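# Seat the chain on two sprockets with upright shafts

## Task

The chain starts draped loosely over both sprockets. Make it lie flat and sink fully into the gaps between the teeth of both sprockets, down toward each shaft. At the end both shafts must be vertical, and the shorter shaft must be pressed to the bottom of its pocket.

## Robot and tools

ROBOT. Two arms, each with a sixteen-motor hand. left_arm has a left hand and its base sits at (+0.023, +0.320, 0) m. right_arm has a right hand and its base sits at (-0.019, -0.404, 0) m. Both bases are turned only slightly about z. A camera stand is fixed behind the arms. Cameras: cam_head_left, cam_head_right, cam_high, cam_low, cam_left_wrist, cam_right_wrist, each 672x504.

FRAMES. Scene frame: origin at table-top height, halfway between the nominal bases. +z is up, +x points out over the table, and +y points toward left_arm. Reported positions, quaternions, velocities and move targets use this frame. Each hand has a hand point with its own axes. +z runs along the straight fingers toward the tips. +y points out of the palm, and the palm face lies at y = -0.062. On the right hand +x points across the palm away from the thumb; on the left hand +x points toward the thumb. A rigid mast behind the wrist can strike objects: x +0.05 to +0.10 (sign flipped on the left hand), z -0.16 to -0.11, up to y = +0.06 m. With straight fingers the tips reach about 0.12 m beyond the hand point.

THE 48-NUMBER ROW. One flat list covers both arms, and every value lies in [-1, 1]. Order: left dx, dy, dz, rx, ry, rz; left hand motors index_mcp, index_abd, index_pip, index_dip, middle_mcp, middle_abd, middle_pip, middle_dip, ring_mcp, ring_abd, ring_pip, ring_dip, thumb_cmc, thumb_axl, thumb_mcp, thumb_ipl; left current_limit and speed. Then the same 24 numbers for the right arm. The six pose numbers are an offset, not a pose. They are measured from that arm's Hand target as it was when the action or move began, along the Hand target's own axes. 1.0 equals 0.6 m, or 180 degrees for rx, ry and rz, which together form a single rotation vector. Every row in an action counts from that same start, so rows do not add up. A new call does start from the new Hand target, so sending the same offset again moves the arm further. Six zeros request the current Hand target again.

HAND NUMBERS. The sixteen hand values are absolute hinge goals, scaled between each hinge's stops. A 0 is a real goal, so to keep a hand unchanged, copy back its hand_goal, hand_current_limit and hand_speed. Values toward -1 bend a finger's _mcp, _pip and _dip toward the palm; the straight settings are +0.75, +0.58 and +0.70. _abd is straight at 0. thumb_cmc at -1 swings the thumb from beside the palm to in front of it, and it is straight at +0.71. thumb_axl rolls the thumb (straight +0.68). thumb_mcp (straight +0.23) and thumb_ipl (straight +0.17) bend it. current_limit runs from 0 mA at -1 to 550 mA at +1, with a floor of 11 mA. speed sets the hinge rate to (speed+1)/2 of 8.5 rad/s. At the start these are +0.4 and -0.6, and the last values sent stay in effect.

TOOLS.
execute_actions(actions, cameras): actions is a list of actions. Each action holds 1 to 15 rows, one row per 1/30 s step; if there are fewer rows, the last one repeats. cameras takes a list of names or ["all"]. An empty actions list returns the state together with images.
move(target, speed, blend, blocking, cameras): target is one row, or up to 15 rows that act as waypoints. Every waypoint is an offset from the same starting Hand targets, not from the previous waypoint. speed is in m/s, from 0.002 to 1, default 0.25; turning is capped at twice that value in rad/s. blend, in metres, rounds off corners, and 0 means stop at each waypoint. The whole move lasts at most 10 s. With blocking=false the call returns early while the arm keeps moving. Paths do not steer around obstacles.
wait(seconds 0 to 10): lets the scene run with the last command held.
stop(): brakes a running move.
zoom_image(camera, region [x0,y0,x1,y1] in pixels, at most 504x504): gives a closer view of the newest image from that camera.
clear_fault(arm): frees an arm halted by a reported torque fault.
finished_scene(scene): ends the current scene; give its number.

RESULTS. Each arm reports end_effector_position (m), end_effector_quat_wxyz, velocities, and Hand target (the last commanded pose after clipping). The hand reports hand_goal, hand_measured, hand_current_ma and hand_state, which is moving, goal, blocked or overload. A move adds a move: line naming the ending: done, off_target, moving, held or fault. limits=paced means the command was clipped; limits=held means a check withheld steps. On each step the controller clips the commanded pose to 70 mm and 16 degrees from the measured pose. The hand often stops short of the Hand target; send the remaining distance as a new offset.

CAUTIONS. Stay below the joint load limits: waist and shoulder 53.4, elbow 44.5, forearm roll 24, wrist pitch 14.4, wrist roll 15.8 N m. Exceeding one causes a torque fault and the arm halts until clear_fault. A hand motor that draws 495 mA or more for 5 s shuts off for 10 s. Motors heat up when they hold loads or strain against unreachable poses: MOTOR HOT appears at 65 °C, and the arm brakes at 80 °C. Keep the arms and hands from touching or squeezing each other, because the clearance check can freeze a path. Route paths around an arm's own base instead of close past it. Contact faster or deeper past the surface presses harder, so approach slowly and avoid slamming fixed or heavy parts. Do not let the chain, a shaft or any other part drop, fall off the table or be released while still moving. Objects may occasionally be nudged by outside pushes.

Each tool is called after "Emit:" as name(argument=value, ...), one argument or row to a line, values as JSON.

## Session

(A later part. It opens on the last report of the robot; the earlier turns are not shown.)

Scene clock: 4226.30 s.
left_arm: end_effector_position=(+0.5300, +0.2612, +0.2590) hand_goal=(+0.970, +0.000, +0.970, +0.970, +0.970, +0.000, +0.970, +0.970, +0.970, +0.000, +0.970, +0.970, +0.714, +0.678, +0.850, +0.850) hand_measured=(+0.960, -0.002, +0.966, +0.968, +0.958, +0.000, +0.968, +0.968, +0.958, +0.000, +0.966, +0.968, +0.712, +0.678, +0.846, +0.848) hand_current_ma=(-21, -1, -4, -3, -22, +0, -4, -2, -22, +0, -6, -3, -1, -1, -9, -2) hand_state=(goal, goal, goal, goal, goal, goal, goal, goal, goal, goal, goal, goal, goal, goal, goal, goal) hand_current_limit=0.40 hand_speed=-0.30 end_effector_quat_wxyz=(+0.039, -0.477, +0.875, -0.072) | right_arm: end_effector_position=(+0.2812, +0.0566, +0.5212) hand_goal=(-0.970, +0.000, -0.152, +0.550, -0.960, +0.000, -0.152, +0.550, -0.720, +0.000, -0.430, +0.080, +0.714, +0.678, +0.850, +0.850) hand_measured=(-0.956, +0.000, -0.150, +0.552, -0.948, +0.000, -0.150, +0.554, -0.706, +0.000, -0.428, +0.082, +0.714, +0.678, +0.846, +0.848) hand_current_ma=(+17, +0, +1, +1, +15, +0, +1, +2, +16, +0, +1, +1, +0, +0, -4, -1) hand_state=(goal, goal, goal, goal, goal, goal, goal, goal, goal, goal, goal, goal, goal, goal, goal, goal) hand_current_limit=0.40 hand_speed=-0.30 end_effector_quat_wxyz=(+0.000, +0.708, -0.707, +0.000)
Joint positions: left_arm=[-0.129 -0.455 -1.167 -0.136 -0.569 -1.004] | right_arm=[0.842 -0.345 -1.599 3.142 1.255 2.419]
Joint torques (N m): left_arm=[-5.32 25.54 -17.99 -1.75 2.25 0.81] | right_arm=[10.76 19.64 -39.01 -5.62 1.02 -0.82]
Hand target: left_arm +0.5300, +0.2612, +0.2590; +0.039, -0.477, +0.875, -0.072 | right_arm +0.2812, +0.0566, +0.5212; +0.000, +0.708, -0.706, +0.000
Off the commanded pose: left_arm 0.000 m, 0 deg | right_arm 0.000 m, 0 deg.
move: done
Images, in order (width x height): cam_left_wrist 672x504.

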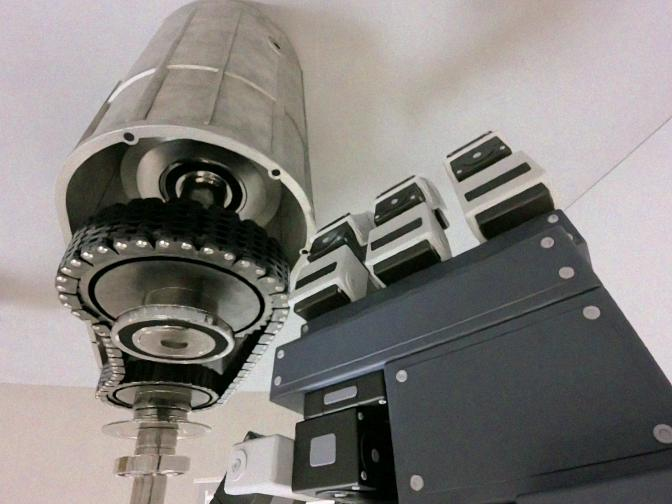

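Emit:
execute_actions(
  actions=[],
  cameras=["cam_low","cam_head_right","cam_high"],
)

Emit:
zoom_image(
  camera="cam_low",
  region=[265, 100, 405, 200],
)

Emit:
zoom_image(
  camera="cam_low",
  region=[390, 100, 530, 200],
)

Scene clock: 4243.80 s.
left_arm: end_effector_position=(+0.5300, +0.2612, +0.2590) hand_goal=(+0.970, +0.000, +0.970, +0.970, +0.970, +0.000, +0.970, +0.970, +0.970, +0.000, +0.970, +0.970, +0.714, +0.678, +0.850, +0.850) hand_measured=(+0.960, -0.002, +0.966, +0.968, +0.958, +0.000, +0.968, +0.968, +0.958, +0.000, +0.966, +0.968, +0.712, +0.678, +0.846, +0.848) hand_current_ma=(-21, -1, -4, -3, -22, +0, -4, -2, -22, +0, -6, -3, -1, -1, -9, -2) hand_state=(goal, goal, goal, goal, goal, goal, goal, goal, goal, goal, goal, goal, goal, goal, goal, goal) hand_current_limit=0.40 hand_speed=-0.30 end_effector_quat_wxyz=(+0.039, -0.477, +0.875, -0.072) | right_arm: end_effector_position=(+0.2812, +0.0566, +0.5212) hand_goal=(-0.970, +0.000, -0.152, +0.550, -0.960, +0.000, -0.152, +0.550, -0.720, +0.000, -0.430, +0.080, +0.714, +0.678, +0.850, +0.850) hand_measured=(-0.956, +0.000, -0.150, +0.552, -0.948, +0.000, -0.150, +0.554, -0.706, +0.000, -0.428, +0.082, +0.714, +0.678, +0.846, +0.848) hand_current_ma=(+17, +0, +1, +1, +15, +0, +1, +2, +16, +0, +1, +1, +0, +0, -4, -1) hand_state=(goal, goal, goal, goal, goal, goal, goal, goal, goal, goal, goal, goal, goal, goal, goal, goal) hand_current_limit=0.40 hand_speed=-0.30 end_effector_quat_wxyz=(+0.000, +0.708, -0.706, +0.000)
Joint positions: left_arm=[-0.129 -0.455 -1.167 -0.136 -0.569 -1.004] | right_arm=[0.842 -0.345 -1.599 3.142 1.255 2.419]
Joint velocities: within noise
Joint torques (N m): left_arm=[7.29 26 -18.33 -2.13 2.22 0.77] | right_arm=[17.12 20.07 -38.43 -6.32 1.11 -0.81]
Motor temperatures (°C): left_arm=[29 29 35 31 37 31] | right_arm=[31 27 34 30 32 28]
Hand target: left_arm +0.5300, +0.2612, +0.2590; +0.039, -0.477, +0.875, -0.072 | right_arm +0.2812, +0.0566, +0.5212; +0.000, +0.708, -0.706, +0.000
Off the commanded pose: left_arm 0.000 m, 0 deg | right_arm 0.000 m, 0 deg.
Images, in order (width x height): cam_head_right 672x504, cam_high 672x504, cam_low 672x504.

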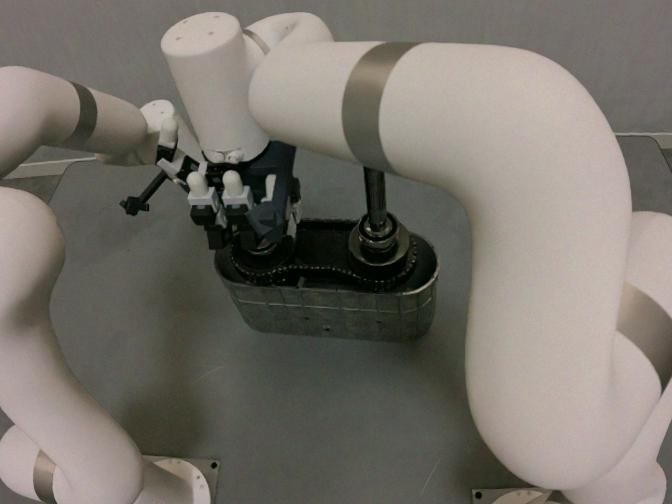

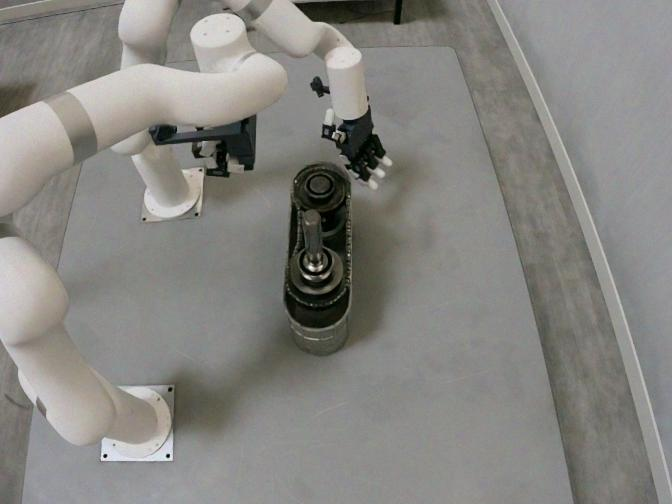

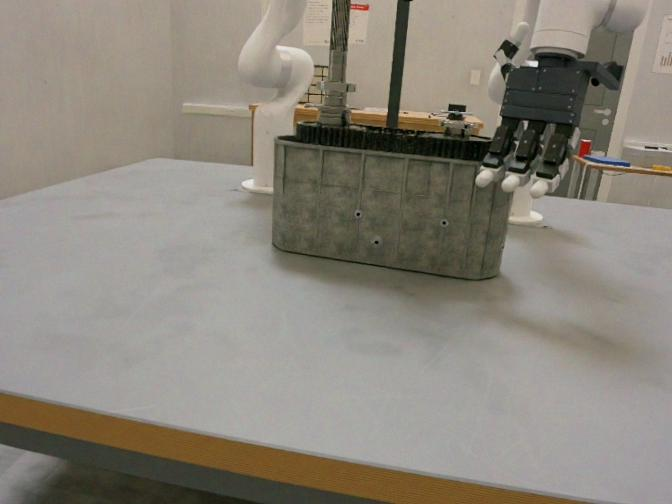

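Scaled by 3.600.

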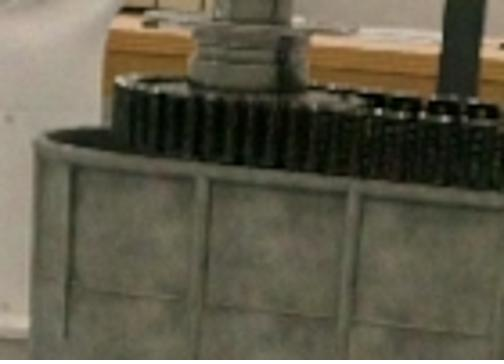

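Scaled by 3.600.

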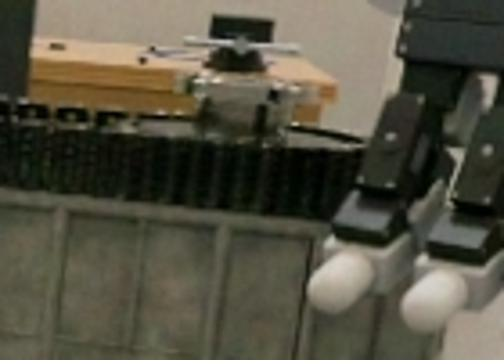

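Emit:
move(
  target=[
    [-0.215,0.1065,-0.3723,0,0,0,0.97,0,0.97,0.97,0.97,0,0.97,0.97,0.97,0,0.97,0.97,0.714,0.678,0.85,0.85,0.4,-0.3,0.0443,-0.0363,-0.1313,0.1467,-0.0449,0.182,0.97,0,0.97,0.97,0.97,0,0.97,0.97,0.97,0,0.97,0.97,0.714,0.678,0.85,0.85,0.4,-0.3],
    [-0.215,0.1065,-0.3723,0,0,0,0.97,0,0.97,0.97,0.97,0,0.97,0.97,0.97,0,0.97,0.97,0.714,0.678,0.85,0.85,0.4,-0.3,0.1883,0.0102,0.3033,0.2672,-0.0786,0.1683,0.97,0,0.97,0.97,0.97,0,0.97,0.97,0.97,0,0.97,0.97,0.714,0.678,0.85,0.85,0.4,-0.3],
  ],
  speed=0.15,
  cameras=["all"],
)

Scene clock: 4291.20 s.
left_arm: end_effector_position=(+0.5165, +0.4239, +0.4687) hand_goal=(+0.970, +0.000, +0.970, +0.970, +0.970, +0.000, +0.970, +0.970, +0.970, +0.000, +0.970, +0.970, +0.714, +0.678, +0.850, +0.850) hand_measured=(+0.960, -0.002, +0.966, +0.968, +0.958, +0.000, +0.968, +0.968, +0.958, +0.000, +0.966, +0.968, +0.712, +0.678, +0.846, +0.848) hand_current_ma=(-21, -1, -4, -3, -22, +0, -4, -2, -22, +0, -6, -3, -1, -1, -8, -2) hand_state=(goal, goal, goal, goal, goal, goal, goal, goal, goal, goal, goal, goal, goal, goal, goal, goal) hand_current_limit=0.40 hand_speed=-0.30 end_effector_quat_wxyz=(+0.039, -0.477, +0.875, -0.072) | right_arm: end_effector_position=(+0.2751, -0.0565, +0.3392) hand_goal=(+0.970, +0.000, +0.970, +0.970, +0.970, +0.000, +0.970, +0.970, +0.970, +0.000, +0.970, +0.970, +0.714, +0.678, +0.850, +0.850) hand_measured=(+0.956, +0.000, +0.966, +0.968, +0.956, +0.000, +0.966, +0.968, +0.958, +0.000, +0.964, +0.966, +0.712, +0.678, +0.848, +0.848) hand_current_ma=(-18, +0, -2, -1, -16, +0, -2, -1, -14, +0, -4, -2, +0, +0, -1, -1) hand_state=(goal, goal, goal, goal, goal, goal, goal, goal, goal, goal, goal, goal, goal, goal, goal, goal) hand_current_limit=0.40 hand_speed=-0.30 end_effector_quat_wxyz=(+0.367, -0.439, +0.795, -0.200)
Joint positions: left_arm=[0.163 -0.272 -1.416 -0.132 -1.028 -0.76] | right_arm=[1.032 0.172 -0.549 1.779 0.731 4.264]
Joint torques (N m): left_arm=[9.29 20.77 -35.02 -1.84 -1.99 0.78] | right_arm=[22.18 3.5 -18.34 -6.39 1.41 1.1]
Hand target: left_arm +0.5165, +0.4239, +0.4687; +0.039, -0.477, +0.875, -0.072 | right_arm +0.2751, -0.0565, +0.3392; +0.367, -0.439, +0.795, -0.200
Off the commanded pose: left_arm 0.000 m, 0 deg | right_arm 0.000 m, 0 deg.
move: done

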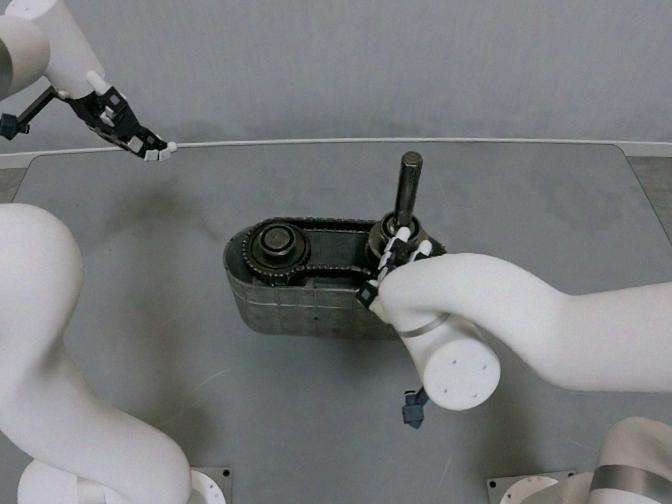

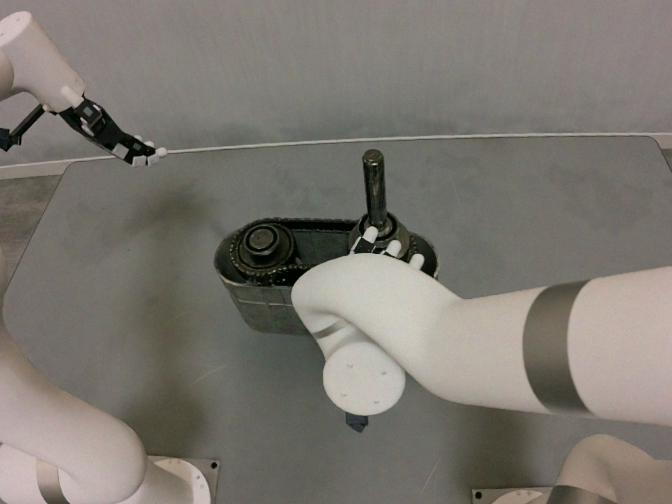

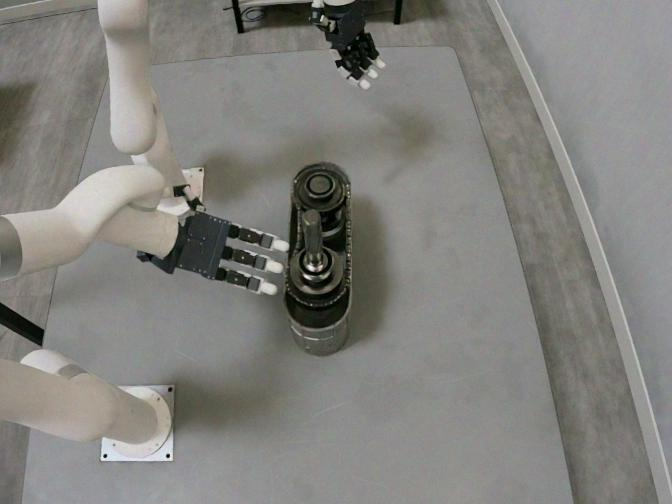

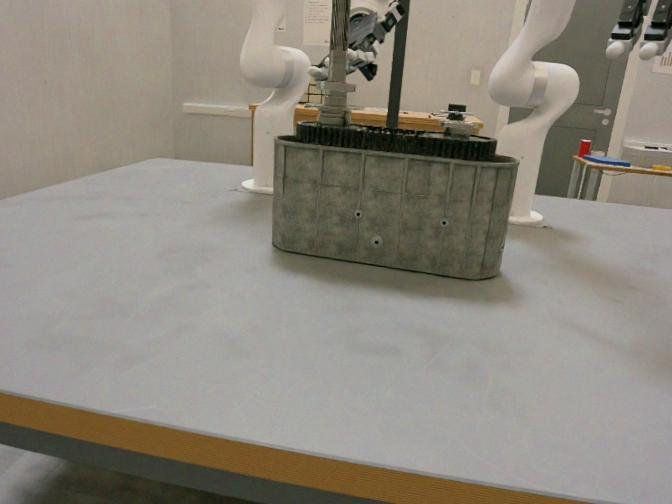

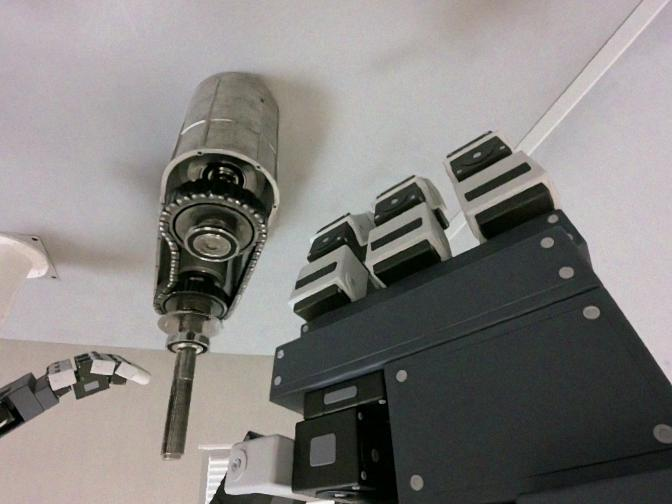

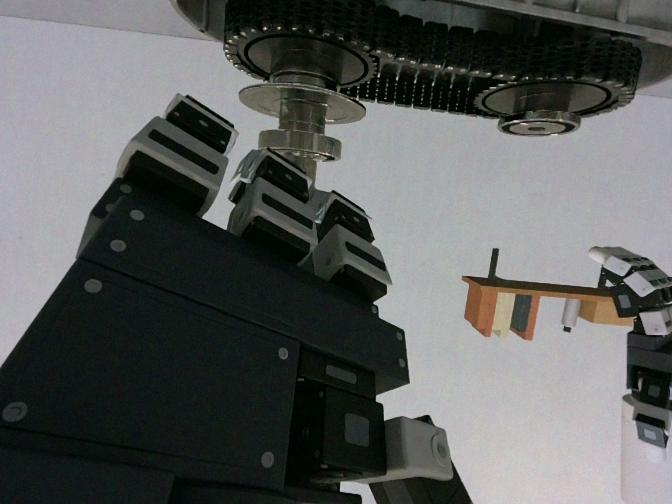

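Emit:
zoom_image(
  camera="cam_right_wrist",
  region=[440, 20, 660, 150],
)

Emit:
zoom_image(
  camera="cam_right_wrist",
  region=[200, 0, 440, 130],
)

Emit:
zoom_image(
  camera="cam_low",
  region=[390, 100, 530, 200],
)

Emit:
zoom_image(
  camera="cam_head_left",
  region=[215, 200, 365, 310],
)

Scaled by 2.291.

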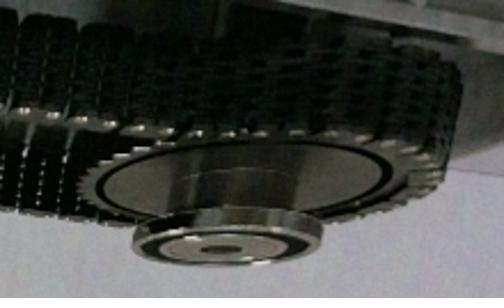

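Scaled by 2.100.

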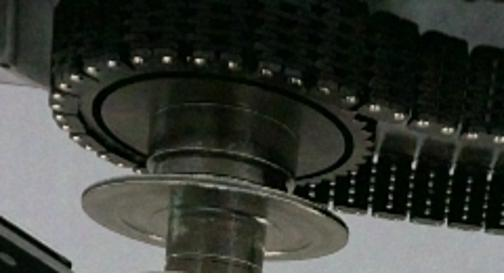

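Scaled by 3.600.

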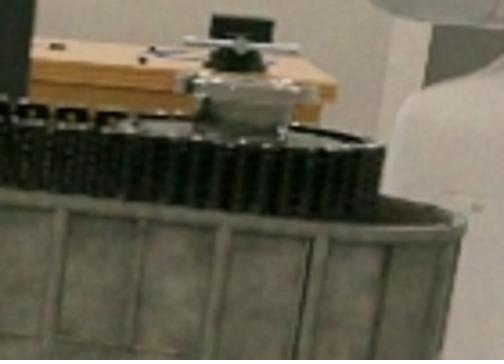

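Scaled by 3.360.

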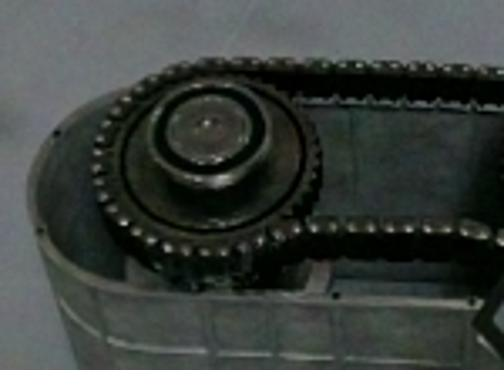

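Emit:
move(
  target=[0,0,0,0,0,0,0.97,0,0.97,0.97,0.97,0,0.97,0.97,0.97,0,0.97,0.97,0.714,0.678,0.85,0.85,0.4,-0.3,0.0719,0.113,0.0485,0,0,0,0.97,0,0.97,0.97,0.97,0,0.97,0.97,0.97,0,0.97,0.97,0.714,0.678,0.85,0.85,0.4,-0.3],
  speed=0.1,
  cameras=["cam_right_wrist"],
)

Emit:
zoom_image(
  camera="cam_right_wrist",
  region=[180, 60, 430, 220],
)

Emit:
zoom_image(
  camera="cam_right_wrist",
  region=[420, 60, 670, 220],
)

Scene clock: 4318.97 s.
left_arm: end_effector_position=(+0.5165, +0.4239, +0.4687) hand_goal=(+0.970, +0.000, +0.970, +0.970, +0.970, +0.000, +0.970, +0.970, +0.970, +0.000, +0.970, +0.970, +0.714, +0.678, +0.850, +0.850) hand_measured=(+0.960, -0.002, +0.966, +0.968, +0.958, +0.000, +0.968, +0.968, +0.958, +0.000, +0.966, +0.968, +0.712, +0.678, +0.846, +0.848) hand_current_ma=(-21, -1, -4, -3, -22, +0, -4, -2, -22, +0, -6, -3, -1, -1, -8, -2) hand_state=(goal, goal, goal, goal, goal, goal, goal, goal, goal, goal, goal, goal, goal, goal, goal, goal) hand_current_limit=0.40 hand_speed=-0.30 end_effector_quat_wxyz=(+0.039, -0.477, +0.875, -0.072) | right_arm: end_effector_position=(+0.2603, -0.0568, +0.3005) hand_goal=(+0.970, +0.000, +0.970, +0.970, +0.970, +0.000, +0.970, +0.970, +0.970, +0.000, +0.970, +0.970, +0.714, +0.678, +0.850, +0.850) hand_measured=(+0.956, +0.000, +0.966, +0.968, +0.956, +0.000, +0.966, +0.968, +0.958, +0.000, +0.964, +0.966, +0.712, +0.680, +0.848, +0.848) hand_current_ma=(-18, +0, -2, -1, -16, +0, -2, -1, -14, +0, -4, -2, -1, +0, -1, -1) hand_state=(goal, goal, goal, goal, goal, goal, goal, goal, goal, goal, goal, goal, goal, goal, goal, goal) hand_current_limit=0.40 hand_speed=-0.30 end_effector_quat_wxyz=(+0.367, -0.439, +0.795, -0.200) end_effector_velocity=(+0.000, +0.000, +0.001) end_effector_angular_velocity=(-0.001, +0.000, +0.003)
Joint positions: left_arm=[0.163 -0.272 -1.416 -0.132 -1.028 -0.76] | right_arm=[1.071 0.123 -0.49 1.689 0.737 4.426]
Joint velocities: left_arm=[within noise] | right_arm=[0 0.001 -0.001 0.001 -0.001 -0.005]
Joint torques (N m): left_arm=[8.3 21.42 -34.68 -1.87 -2.01 0.8] | right_arm=[-21.39 20.69 -37.62 4.72 -0.72 -0.78]
Hand target: left_arm +0.5165, +0.4239, +0.4687; +0.039, -0.477, +0.875, -0.072 | right_arm +0.2603, -0.0568, +0.3005; +0.367, -0.439, +0.795, -0.200 (not the last commanded pose)
Off the commanded pose: left_arm 0.000 m, 0 deg | right_arm 0.044 m, 0 deg.
move: held (right_arm; a check stopped the path); limits=held
pose unreachable (right arm): on one or more control steps of this call, first in action 0 (counted from 0), this arm could not follow its commanded pose, so it was not sent that pose on those steps. It may still have moved: this result reports where it is.
cause: moving toward the commanded pose would bring two parts of the arm too close to each other (joints 5 (wrist pitch) and 6 (wrist roll) lie between them).
Images, in order (width x height): cam_right_wrist 672x504.

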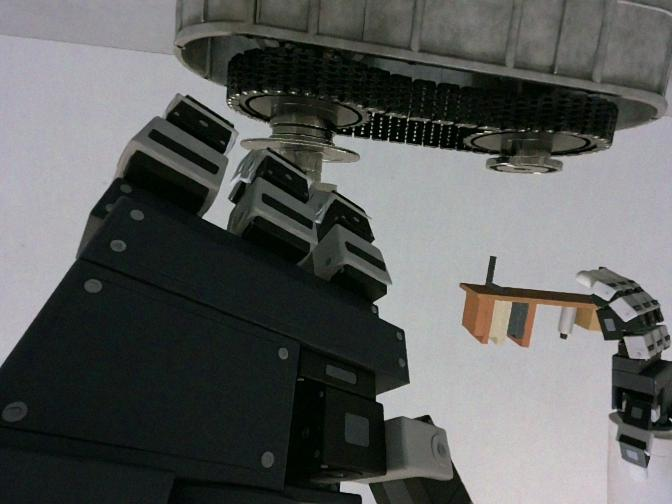

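Scaled by 2.016.

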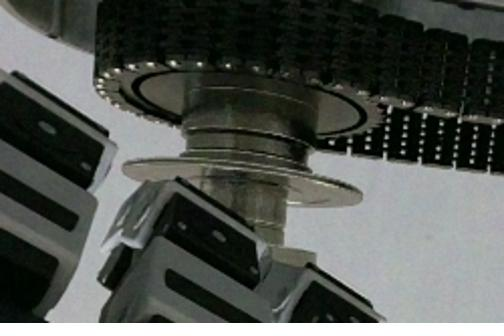

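Scaled by 2.016.

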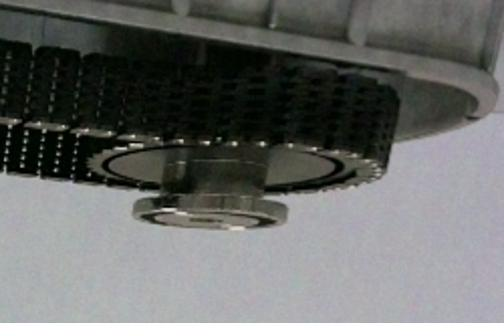

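Emit:
zoom_image(
  camera="cam_right_wrist",
  region=[170, 20, 420, 180],
)

Emit:
zoom_image(
  camera="cam_right_wrist",
  region=[420, 30, 670, 190],
)

Scaled by 2.016.

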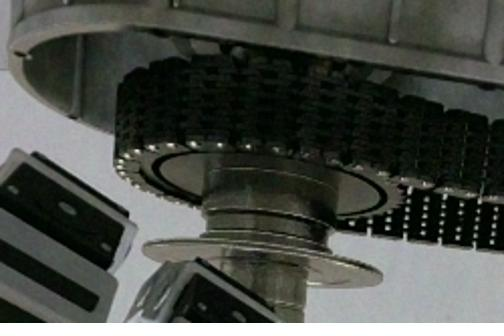

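Scaled by 2.016.

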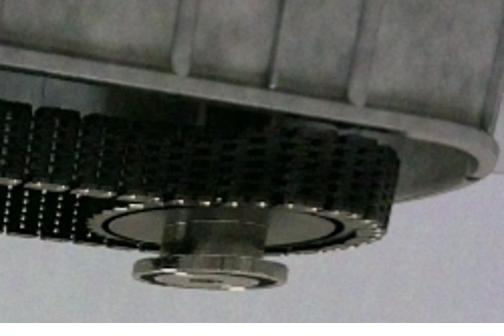

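Emit:
move(
  target=[
    [0,0,0,0,0,0,0.97,0,0.97,0.97,0.97,0,0.97,0.97,0.97,0,0.97,0.97,0.714,0.678,0.85,0.85,0.4,-0.3,-0.3497,-0.2792,-0.273,0,0,0,0.97,0,0.97,0.97,0.97,0,0.97,0.97,0.97,0,0.97,0.97,0.714,0.678,0.85,0.85,0.4,-0.3],
    [0,0,0,0,0,0,0.97,0,0.97,0.97,0.97,0,0.97,0.97,0.97,0,0.97,0.97,0.714,0.678,0.85,0.85,0.4,-0.3,-0.5452,-0.309,-0.12,-0.0211,-0.0548,-0.8329,0.97,0,0.97,0.97,0.97,0,0.97,0.97,0.97,0,0.97,0.97,0.714,0.678,0.85,0.85,0.4,-0.3],
  ],
  speed=0.25,
  blend=0.03,
  cameras=["cam_right_wrist","cam_high"],
)

Scene clock: 4369.43 s.
left_arm: end_effector_position=(+0.5165, +0.4239, +0.4687) hand_goal=(+0.970, +0.000, +0.970, +0.970, +0.970, +0.000, +0.970, +0.970, +0.970, +0.000, +0.970, +0.970, +0.714, +0.678, +0.850, +0.850) hand_measured=(+0.960, -0.002, +0.966, +0.968, +0.958, +0.000, +0.968, +0.968, +0.958, +0.000, +0.966, +0.968, +0.712, +0.678, +0.846, +0.848) hand_current_ma=(-21, -1, -4, -3, -22, +0, -4, -2, -22, +0, -6, -3, -1, -1, -8, -2) hand_state=(goal, goal, goal, goal, goal, goal, goal, goal, goal, goal, goal, goal, goal, goal, goal, goal) hand_current_limit=0.40 hand_speed=-0.30 end_effector_quat_wxyz=(+0.039, -0.477, +0.875, -0.072) | right_arm: end_effector_position=(+0.4211, +0.1204, +0.5994) hand_goal=(+0.970, +0.000, +0.970, +0.970, +0.970, +0.000, +0.970, +0.970, +0.970, +0.000, +0.970, +0.970, +0.714, +0.678, +0.850, +0.850) hand_measured=(+0.964, +0.000, +0.966, +0.968, +0.964, +0.000, +0.966, +0.968, +0.966, +0.000, +0.966, +0.966, +0.712, +0.680, +0.848, +0.848) hand_current_ma=(-5, +0, -2, -1, -4, +0, -2, -1, -4, +0, -3, -2, -1, +0, -1, -1) hand_state=(goal, goal, goal, goal, goal, goal, goal, goal, goal, goal, goal, goal, goal, goal, goal, goal) hand_current_limit=0.40 hand_speed=-0.30 end_effector_quat_wxyz=(+0.059, +0.901, +0.238, +0.357)
Joint positions: left_arm=[0.163 -0.272 -1.416 -0.132 -1.028 -0.76] | right_arm=[1.133 -0.562 -1.923 2.41 1.066 0.894]
Joint torques (N m): left_arm=[8.12 20.46 -34.65 -1.86 -1.93 0.74] | right_arm=[20.77 26.15 -18.52 3.94 0.72 -1]
Hand target: left_arm +0.5165, +0.4239, +0.4687; +0.039, -0.477, +0.875, -0.072 | right_arm +0.4211, +0.1204, +0.5994; +0.059, +0.901, +0.238, +0.357
Off the commanded pose: left_arm 0.000 m, 0 deg | right_arm 0.000 m, 0 deg.
move: done
Images, in order (width x height): cam_high 672x504, cam_right_wrist 672x504.

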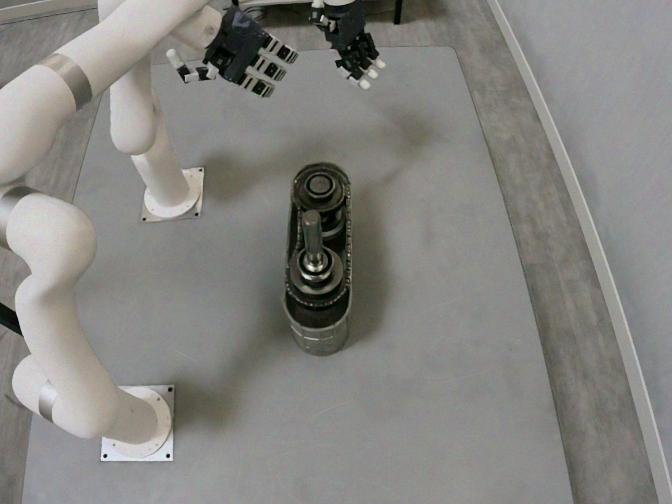

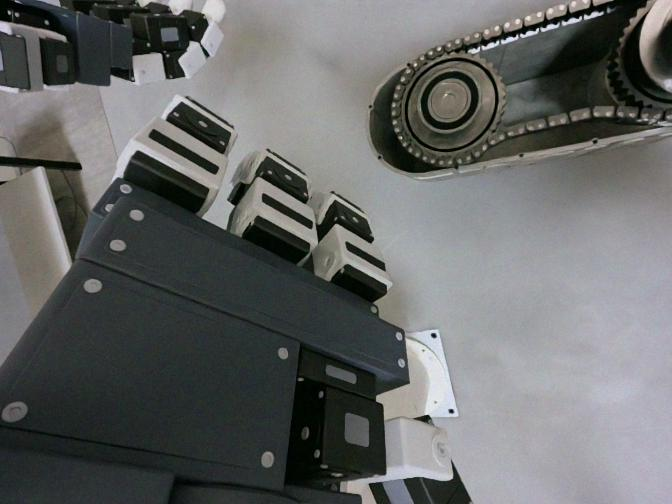

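Emit:
move(
  target=[0,0,0,0,0,0,0.97,0,0.97,0.97,0.97,0,0.97,0.97,0.97,0,0.97,0.97,0.714,0.678,0.85,0.85,0.4,-0.3,-0.0478,-0.0237,0.2658,0,0,0,0.97,0,0.97,0.97,0.97,0,0.97,0.97,0.97,0,0.97,0.97,0.714,0.678,0.85,0.85,0.4,-0.3],
  speed=0.15,
  cameras=["cam_right_wrist"],
)

Emit:
zoom_image(
  camera="cam_right_wrist",
  region=[375, 70, 575, 250],
)

Emit:
zoom_image(
  camera="cam_right_wrist",
  region=[540, 10, 672, 160],
)

Scene clock: 4381.30 s.
left_arm: end_effector_position=(+0.5165, +0.4239, +0.4687) hand_goal=(+0.970, +0.000, +0.970, +0.970, +0.970, +0.000, +0.970, +0.970, +0.970, +0.000, +0.970, +0.970, +0.714, +0.678, +0.850, +0.850) hand_measured=(+0.960, -0.002, +0.966, +0.968, +0.958, +0.000, +0.968, +0.968, +0.958, +0.000, +0.966, +0.968, +0.712, +0.678, +0.846, +0.848) hand_current_ma=(-21, -1, -4, -3, -22, +0, -4, -2, -22, +0, -6, -3, -1, -1, -8, -2) hand_state=(goal, goal, goal, goal, goal, goal, goal, goal, goal, goal, goal, goal, goal, goal, goal, goal) hand_current_limit=0.40 hand_speed=-0.30 end_effector_quat_wxyz=(+0.039, -0.477, +0.875, -0.072) | right_arm: end_effector_position=(+0.5047, +0.1295, +0.4602) hand_goal=(+0.970, +0.000, +0.970, +0.970, +0.970, +0.000, +0.970, +0.970, +0.970, +0.000, +0.970, +0.970, +0.714, +0.678, +0.850, +0.850) hand_measured=(+0.966, +0.000, +0.966, +0.968, +0.966, +0.000, +0.966, +0.968, +0.966, +0.000, +0.966, +0.966, +0.712, +0.680, +0.848, +0.848) hand_current_ma=(-3, +0, -2, -1, -3, +0, -2, -1, -3, +0, -3, -2, +0, +0, -1, -1) hand_state=(goal, goal, goal, goal, goal, goal, goal, goal, goal, goal, goal, goal, goal, goal, goal, goal) hand_current_limit=0.40 hand_speed=-0.30 end_effector_quat_wxyz=(+0.059, +0.901, +0.238, +0.357)
Joint positions: left_arm=[0.163 -0.272 -1.416 -0.132 -1.028 -0.76] | right_arm=[1.03 -0.707 -1.834 2.307 0.831 1.012]
Joint torques (N m): left_arm=[7.89 20.53 -34.48 -1.94 -1.9 0.76] | right_arm=[-19.31 29.67 -40.24 -7.3 -1.31 0.93]
Hand target: left_arm +0.5165, +0.4239, +0.4687; +0.039, -0.477, +0.875, -0.072 | right_arm +0.5047, +0.1295, +0.4602; +0.059, +0.901, +0.238, +0.357
Off the commanded pose: left_arm 0.000 m, 0 deg | right_arm 0.000 m, 0 deg.
move: done
Images, in order (width x height): cam_right_wrist 672x504.

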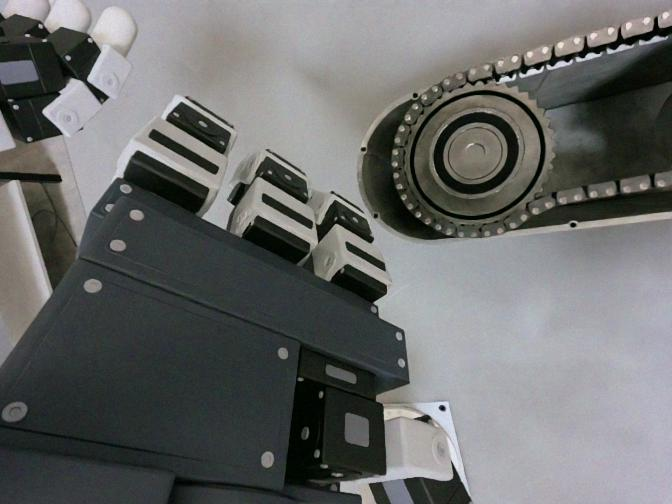

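Scaled by 2.520.

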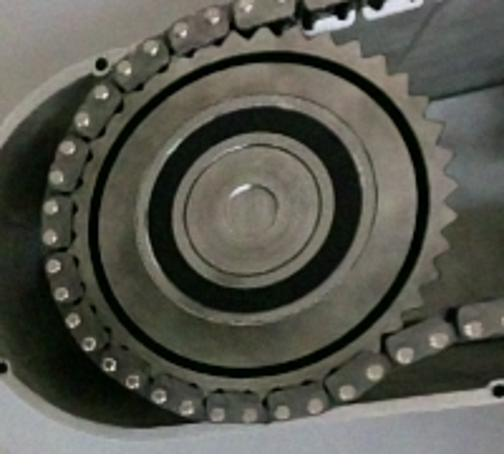

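Scaled by 3.360.

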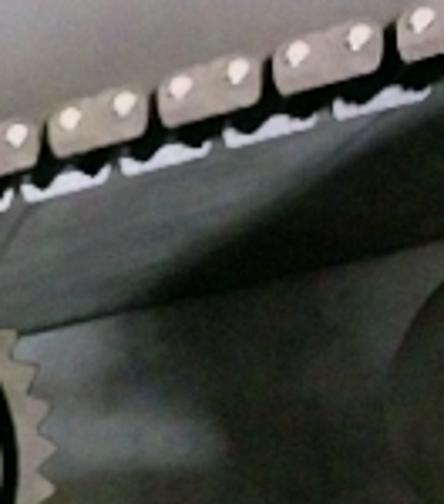

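Emit:
zoom_image(
  camera="cam_right_wrist",
  region=[385, 70, 475, 160],
)

Emit:
zoom_image(
  camera="cam_right_wrist",
  region=[385, 150, 475, 240],
)

Emit:
zoom_image(
  camera="cam_right_wrist",
  region=[465, 155, 565, 245],
)

Emit:
zoom_image(
  camera="cam_right_wrist",
  region=[465, 60, 565, 150],
)

Scaled by 5.600.

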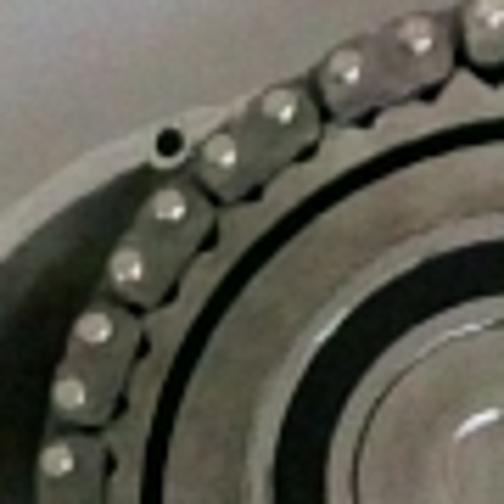

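Scaled by 5.600.

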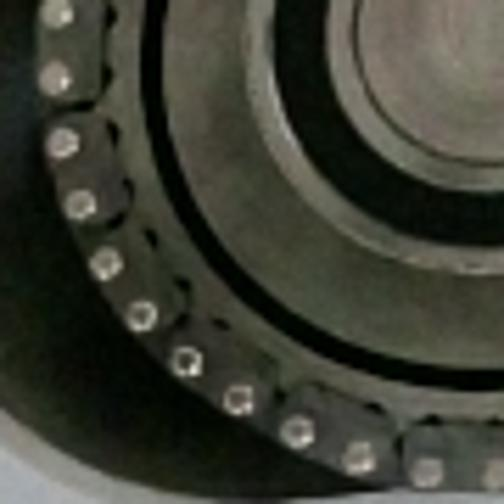

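Scaled by 5.040.

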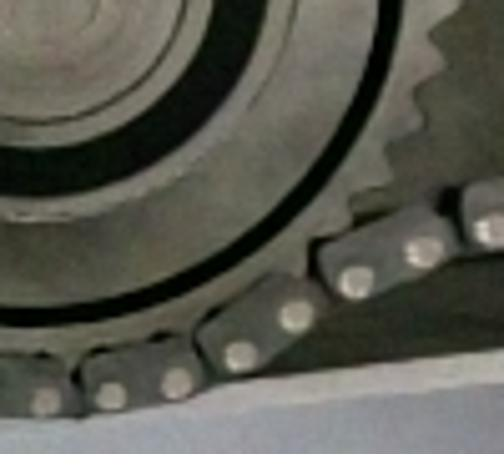

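Scaled by 5.040.

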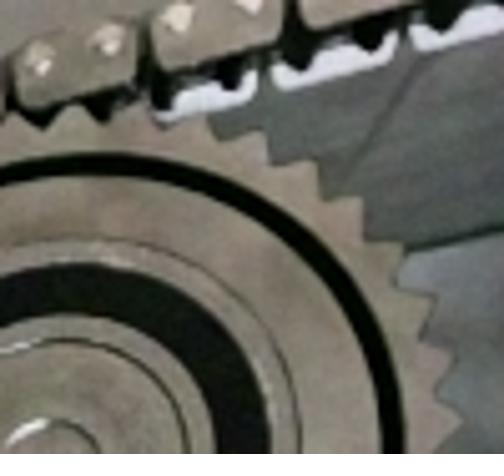

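Emit:
move(
  target=[
    [0,0,0,0,0,0,0.97,0,0.97,0.97,0.97,0,0.97,0.97,0.97,0,0.97,0.97,0.714,0.678,0.85,0.85,0.4,-0.3,0.1435,0.0653,-0.1715,0,0,0,0.97,0,0.97,0.97,0.97,0,0.97,0.97,0.97,0,0.97,0.97,0.714,0.678,0.85,0.85,0.4,-0.3],
    [0,0,0,0,0,0,0.97,0,0.97,0.97,0.97,0,0.97,0.97,0.97,0,0.97,0.97,0.714,0.678,0.85,0.85,0.4,-0.3,-0.0493,0.4012,-0.205,0,0,0,0.97,0,0.97,0.97,0.97,0,0.97,0.97,0.97,0,0.97,0.97,0.714,0.678,0.85,0.85,0.4,-0.3],
  ],
  speed=0.2,
  blend=0.03,
  cameras=["cam_right_wrist","cam_head_left","cam_head_right"],
)

Scene clock: 4454.10 s.
left_arm: end_effector_position=(+0.5165, +0.4239, +0.4687) hand_goal=(+0.970, +0.000, +0.970, +0.970, +0.970, +0.000, +0.970, +0.970, +0.970, +0.000, +0.970, +0.970, +0.714, +0.678, +0.850, +0.850) hand_measured=(+0.960, -0.002, +0.966, +0.968, +0.958, +0.000, +0.968, +0.968, +0.958, +0.000, +0.966, +0.968, +0.712, +0.678, +0.846, +0.848) hand_current_ma=(-21, -1, -4, -3, -22, +0, -4, -2, -22, +0, -6, -3, -1, -1, -8, -2) hand_state=(goal, goal, goal, goal, goal, goal, goal, goal, goal, goal, goal, goal, goal, goal, goal, goal) hand_current_limit=0.40 hand_speed=-0.30 end_effector_quat_wxyz=(+0.039, -0.477, +0.875, -0.072) | right_arm: end_effector_position=(+0.4963, -0.1039, +0.5993) hand_goal=(+0.970, +0.000, +0.970, +0.970, +0.970, +0.000, +0.970, +0.970, +0.970, +0.000, +0.970, +0.970, +0.714, +0.678, +0.850, +0.850) hand_measured=(+0.966, +0.000, +0.966, +0.968, +0.966, +0.000, +0.966, +0.968, +0.966, +0.000, +0.966, +0.966, +0.712, +0.680, +0.848, +0.848) hand_current_ma=(-3, +0, -2, -1, -3, +0, -2, -1, -2, +0, -3, -2, +0, +0, -1, -1) hand_state=(goal, goal, goal, goal, goal, goal, goal, goal, goal, goal, goal, goal, goal, goal, goal, goal) hand_current_limit=0.40 hand_speed=-0.30 end_effector_quat_wxyz=(+0.059, +0.901, +0.238, +0.357)
Joint positions: left_arm=[0.163 -0.272 -1.416 -0.132 -1.028 -0.76] | right_arm=[0.81 -0.149 -1.387 2.442 0.768 0.7]
Joint torques (N m): left_arm=[8.18 20.11 -34.3 -1.8 -1.9 0.74] | right_arm=[-22.65 30.2 -20.17 4.13 -1.54 -1.09]
Hand target: left_arm +0.5165, +0.4239, +0.4687; +0.039, -0.477, +0.875, -0.072 | right_arm +0.4963, -0.1040, +0.5993; +0.059, +0.901, +0.238, +0.357
Off the commanded pose: left_arm 0.000 m, 0 deg | right_arm 0.000 m, 0 deg.
move: done
Images, in order (width x height): cam_head_left 672x504, cam_head_right 672x504, cam_right_wrist 672x504.

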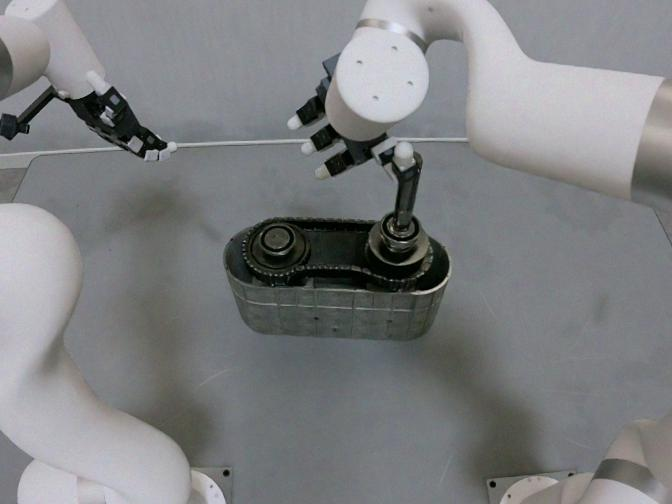

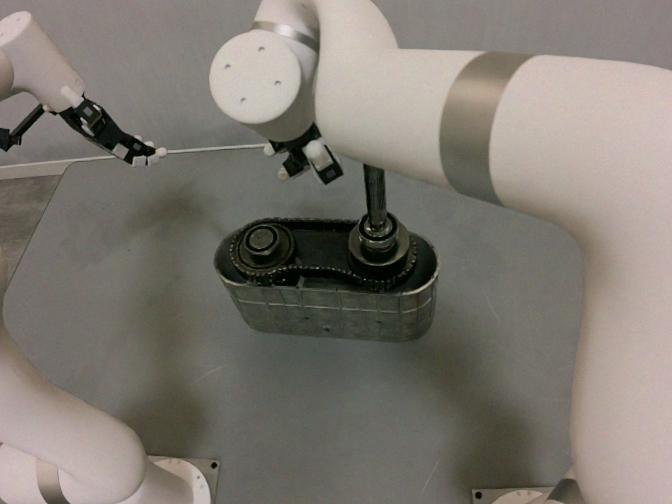

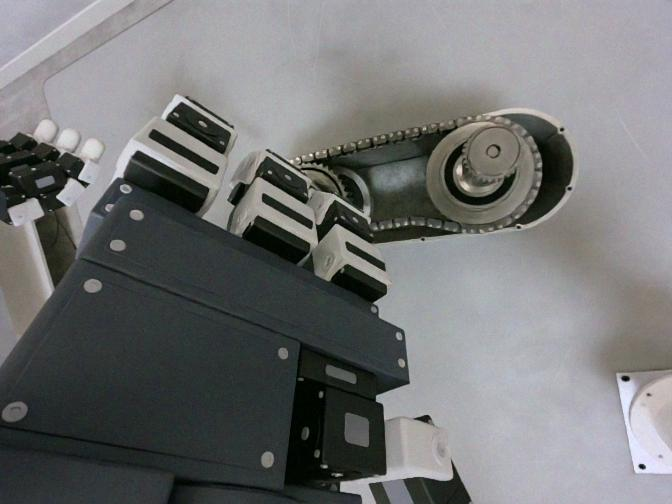

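Emit:
zoom_image(
  camera="cam_right_wrist",
  region=[410, 95, 590, 245],
)

Emit:
zoom_image(
  camera="cam_right_wrist",
  region=[290, 110, 420, 245],
)

Emit:
zoom_image(
  camera="cam_head_left",
  region=[340, 200, 460, 300],
)

Emit:
zoom_image(
  camera="cam_head_left",
  region=[220, 200, 340, 300],
)

Scaled by 2.800.

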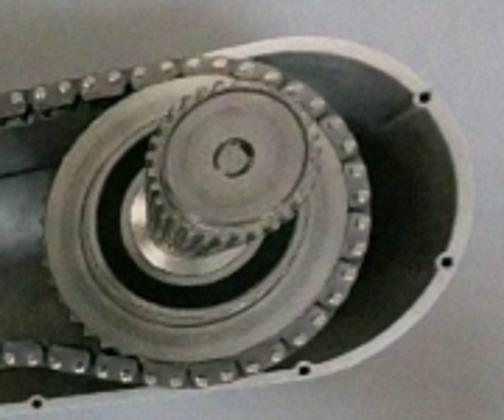

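Scaled by 3.733.

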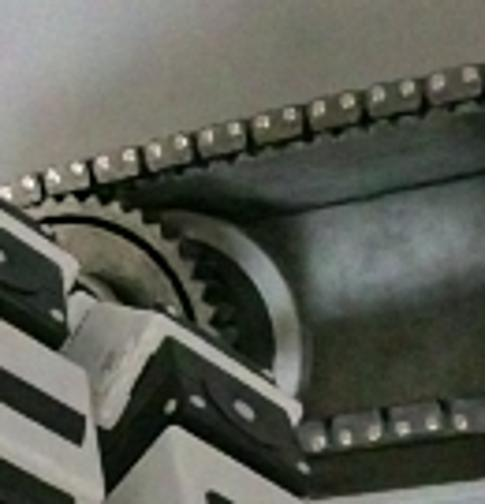

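Scaled by 4.200.

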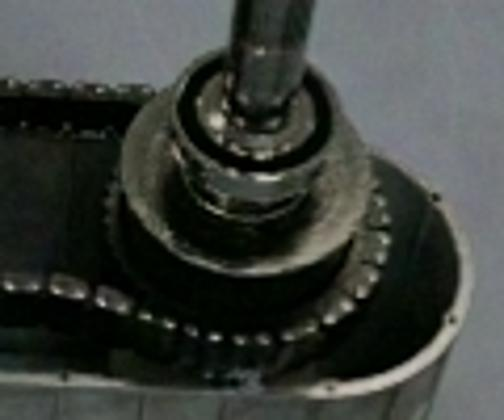

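Scaled by 4.200.

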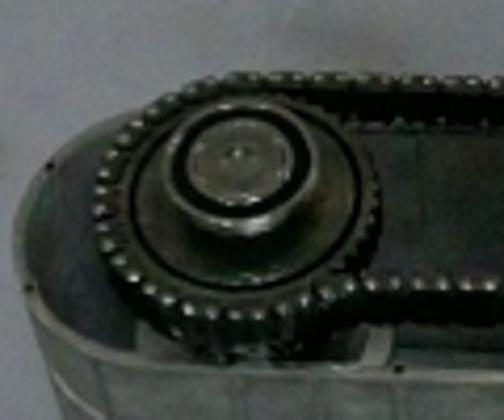

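Emit:
move(
  target=[0.3115,-0.1737,0.145,-0.0479,0.0259,0.3170,-0.97,0,-0.153,0.55,-0.96,0,-0.153,0.55,-0.72,0,-0.43,0.08,0.714,0.678,0.85,0.85,0.4,-0.3,-0.321,0.0875,-0.2347,0,0,0,0.97,0,0.97,0.97,0.97,0,0.97,0.97,0.97,0,0.97,0.97,0.714,0.678,0.85,0.85,0.4,-0.3],
  speed=0.15,
  cameras=["cam_high"],
)

Scene clock: 4476.37 s.
left_arm: end_effector_position=(+0.5133, +0.2033, +0.4002) hand_goal=(-0.970, +0.000, -0.152, +0.550, -0.960, +0.000, -0.152, +0.550, -0.720, +0.000, -0.430, +0.080, +0.714, +0.678, +0.850, +0.850) hand_measured=(-0.954, -0.002, -0.148, +0.552, -0.942, +0.000, -0.148, +0.552, -0.702, +0.000, -0.428, +0.082, +0.712, +0.678, +0.846, +0.848) hand_current_ma=(+36, -1, +5, +4, +40, +0, +4, +3, +44, +0, +3, +3, -1, -1, -8, -2) hand_state=(goal, goal, goal, goal, goal, goal, goal, goal, goal, goal, goal, goal, goal, goal, goal, goal) hand_current_limit=0.40 hand_speed=-0.30 end_effector_quat_wxyz=(+0.000, +0.000, +1.000, +0.000) | right_arm: end_effector_position=(+0.3003, -0.2498, +0.5991) hand_goal=(+0.970, +0.000, +0.970, +0.970, +0.970, +0.000, +0.970, +0.970, +0.970, +0.000, +0.970, +0.970, +0.714, +0.678, +0.850, +0.850) hand_measured=(+0.966, +0.000, +0.966, +0.968, +0.966, +0.000, +0.966, +0.968, +0.966, +0.000, +0.966, +0.966, +0.712, +0.680, +0.848, +0.848) hand_current_ma=(-3, +0, -2, -1, -3, +0, -2, -1, -2, +0, -3, -2, +0, +0, -1, -1) hand_state=(goal, goal, goal, goal, goal, goal, goal, goal, goal, goal, goal, goal, goal, goal, goal, goal) hand_current_limit=0.40 hand_speed=-0.30 end_effector_quat_wxyz=(+0.059, +0.901, +0.238, +0.357)
Joint positions: left_arm=[-0.387 -0.299 -1.27 -0.001 -0.971 -0.373] | right_arm=[0.969 0.472 -0.85 2.433 0.931 0.782]
Joint torques (N m): left_arm=[-9.34 21.29 -24.81 3.69 1.99 0.75] | right_arm=[20.18 11.89 -19.22 3.41 0.7 0.97]
Hand target: left_arm +0.5134, +0.2033, +0.4002; +0.000, +0.000, +1.000, +0.000 | right_arm +0.3002, -0.2498, +0.5991; +0.059, +0.901, +0.238, +0.357
Off the commanded pose: left_arm 0.000 m, 0 deg | right_arm 0.000 m, 0 deg.
move: done
Images, in order (width x height): cam_high 672x504.

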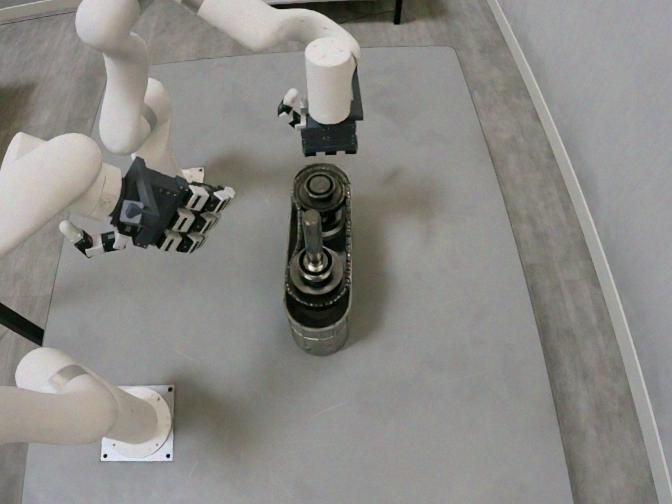

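Emit:
move(
  target=[
    [-0.001,0.0008,0.197,0,0,0,-0.97,0,-0.153,0.55,-0.96,0,-0.153,0.55,-0.72,0,-0.43,0.08,0.714,0.678,0.85,0.85,0.4,-0.3,0,0,0,0,0,0,0.97,0,0.97,0.97,0.97,0,0.97,0.97,0.97,0,0.97,0.97,0.714,0.678,0.85,0.85,0.4,-0.3],
    [-0.001,0.0008,0.2053,0,0,0,-0.97,0,-0.153,0.55,-0.96,0,-0.153,0.55,-0.72,0,-0.43,0.08,0.714,0.678,0.85,0.85,0.4,-0.3,0,0,0,0,0,0,0.97,0,0.97,0.97,0.97,0,0.97,0.97,0.97,0,0.97,0.97,0.714,0.678,0.85,0.85,0.4,-0.3],
  ],
  speed=[0.1,0.01],
)

Scene clock: 4485.60 s.
left_arm: end_effector_position=(+0.5140, +0.2036, +0.2776) hand_goal=(-0.970, +0.000, -0.152, +0.550, -0.960, +0.000, -0.152, +0.550, -0.720, +0.000, -0.430, +0.080, +0.714, +0.678, +0.850, +0.850) hand_measured=(-0.960, -0.002, -0.148, +0.552, -0.948, +0.000, -0.148, +0.552, -0.702, +0.000, -0.428, +0.082, +0.712, +0.678, +0.846, +0.848) hand_current_ma=(+18, -1, +5, +4, +21, +0, +4, +3, +41, +0, +3, +3, -1, -1, -8, -2) hand_state=(goal, goal, goal, goal, goal, goal, goal, goal, goal, goal, goal, goal, goal, goal, goal, goal) hand_current_limit=0.40 hand_speed=-0.30 end_effector_quat_wxyz=(+0.000, +0.000, +1.000, -0.001) | right_arm: end_effector_position=(+0.3002, -0.2498, +0.5991) hand_goal=(+0.970, +0.000, +0.970, +0.970, +0.970, +0.000, +0.970, +0.970, +0.970, +0.000, +0.970, +0.970, +0.714, +0.678, +0.850, +0.850) hand_measured=(+0.966, +0.000, +0.966, +0.968, +0.966, +0.000, +0.966, +0.968, +0.966, +0.000, +0.966, +0.966, +0.712, +0.680, +0.848, +0.848) hand_current_ma=(-3, +0, -2, -1, -3, +0, -2, -1, -2, +0, -3, -2, +0, +0, -1, -1) hand_state=(goal, goal, goal, goal, goal, goal, goal, goal, goal, goal, goal, goal, goal, goal, goal, goal) hand_current_limit=0.40 hand_speed=-0.30 end_effector_quat_wxyz=(+0.059, +0.901, +0.238, +0.357)
Joint positions: left_arm=[-0.386 -0.419 -1.135 -0.001 -0.716 -0.372] | right_arm=[0.969 0.472 -0.85 2.433 0.931 0.782]
Joint torques (N m): left_arm=[8.48 -0.7 0.55 -0.15 5.17 0.79] | right_arm=[19.68 11.45 -19.58 -5.02 0.73 0.89]
Hand target: left_arm +0.5139, +0.2037, +0.2770; +0.000, +0.000, +1.000, +0.000 | right_arm +0.3002, -0.2498, +0.5991; +0.059, +0.901, +0.238, +0.357
Off the commanded pose: left_arm 0.001 m, 0 deg | right_arm 0.000 m, 0 deg.
move: done

Emit:
move(
  target=[
    [0,0,0.0022,0,0,0,-0.97,0,-0.153,0.55,-0.96,0,-0.153,0.55,-0.72,0,-0.43,0.08,0.714,0.678,0.85,0.85,0.4,-0.3,0,0,0,0,0,0,0.97,0,0.97,0.97,0.97,0,0.97,0.97,0.97,0,0.97,0.97,0.714,0.678,0.85,0.85,0.4,-0.3],
    [0,0,-0.04,0,0,0,-0.97,0,-0.153,0.55,-0.96,0,-0.153,0.55,-0.72,0,-0.43,0.08,0.714,0.678,0.85,0.85,0.4,-0.3,0,0,0,0,0,0,0.97,0,0.97,0.97,0.97,0,0.97,0.97,0.97,0,0.97,0.97,0.714,0.678,0.85,0.85,0.4,-0.3],
  ],
  speed=[0.01,0.05],
)

Scene clock: 4495.47 s.
left_arm: end_effector_position=(+0.5139, +0.2037, +0.3010) hand_goal=(-0.970, +0.000, -0.152, +0.550, -0.960, +0.000, -0.152, +0.550, -0.720, +0.000, -0.430, +0.080, +0.714, +0.678, +0.850, +0.850) hand_measured=(-0.964, -0.002, -0.148, +0.552, -0.954, +0.000, -0.148, +0.552, -0.702, +0.000, -0.428, +0.082, +0.712, +0.678, +0.846, +0.848) hand_current_ma=(+8, -1, +5, +4, +10, +0, +4, +3, +41, +0, +3, +3, -1, -1, -8, -2) hand_state=(goal, goal, goal, goal, goal, goal, goal, goal, goal, goal, goal, goal, goal, goal, goal, goal) hand_current_limit=0.40 hand_speed=-0.30 end_effector_quat_wxyz=(+0.000, +0.000, +1.000, +0.000) | right_arm: end_effector_position=(+0.3002, -0.2498, +0.5991) hand_goal=(+0.970, +0.000, +0.970, +0.970, +0.970, +0.000, +0.970, +0.970, +0.970, +0.000, +0.970, +0.970, +0.714, +0.678, +0.850, +0.850) hand_measured=(+0.966, +0.000, +0.966, +0.968, +0.966, +0.000, +0.966, +0.968, +0.966, +0.000, +0.966, +0.966, +0.712, +0.680, +0.848, +0.848) hand_current_ma=(-3, +0, -2, -1, -3, +0, -2, -1, -2, +0, -3, -2, +0, +0, -1, -1) hand_state=(goal, goal, goal, goal, goal, goal, goal, goal, goal, goal, goal, goal, goal, goal, goal, goal) hand_current_limit=0.40 hand_speed=-0.30 end_effector_quat_wxyz=(+0.059, +0.901, +0.238, +0.357)
Joint positions: left_arm=[-0.386 -0.39 -1.155 -0.001 -0.765 -0.372] | right_arm=[0.969 0.472 -0.85 2.433 0.931 0.782]
Joint torques (N m): left_arm=[5.07 60.65 -32.4 3.47 -2.25 -0.03] | right_arm=[20.42 12.17 -19.34 -5.09 0.73 0.95]
Hand target: left_arm +0.5139, +0.2037, +0.3010; +0.000, +0.000, +1.000, +0.000 | right_arm +0.3002, -0.2498, +0.5991; +0.059, +0.901, +0.238, +0.357
Off the commanded pose: left_arm 0.000 m, 0 deg | right_arm 0.000 m, 0 deg.
move: done


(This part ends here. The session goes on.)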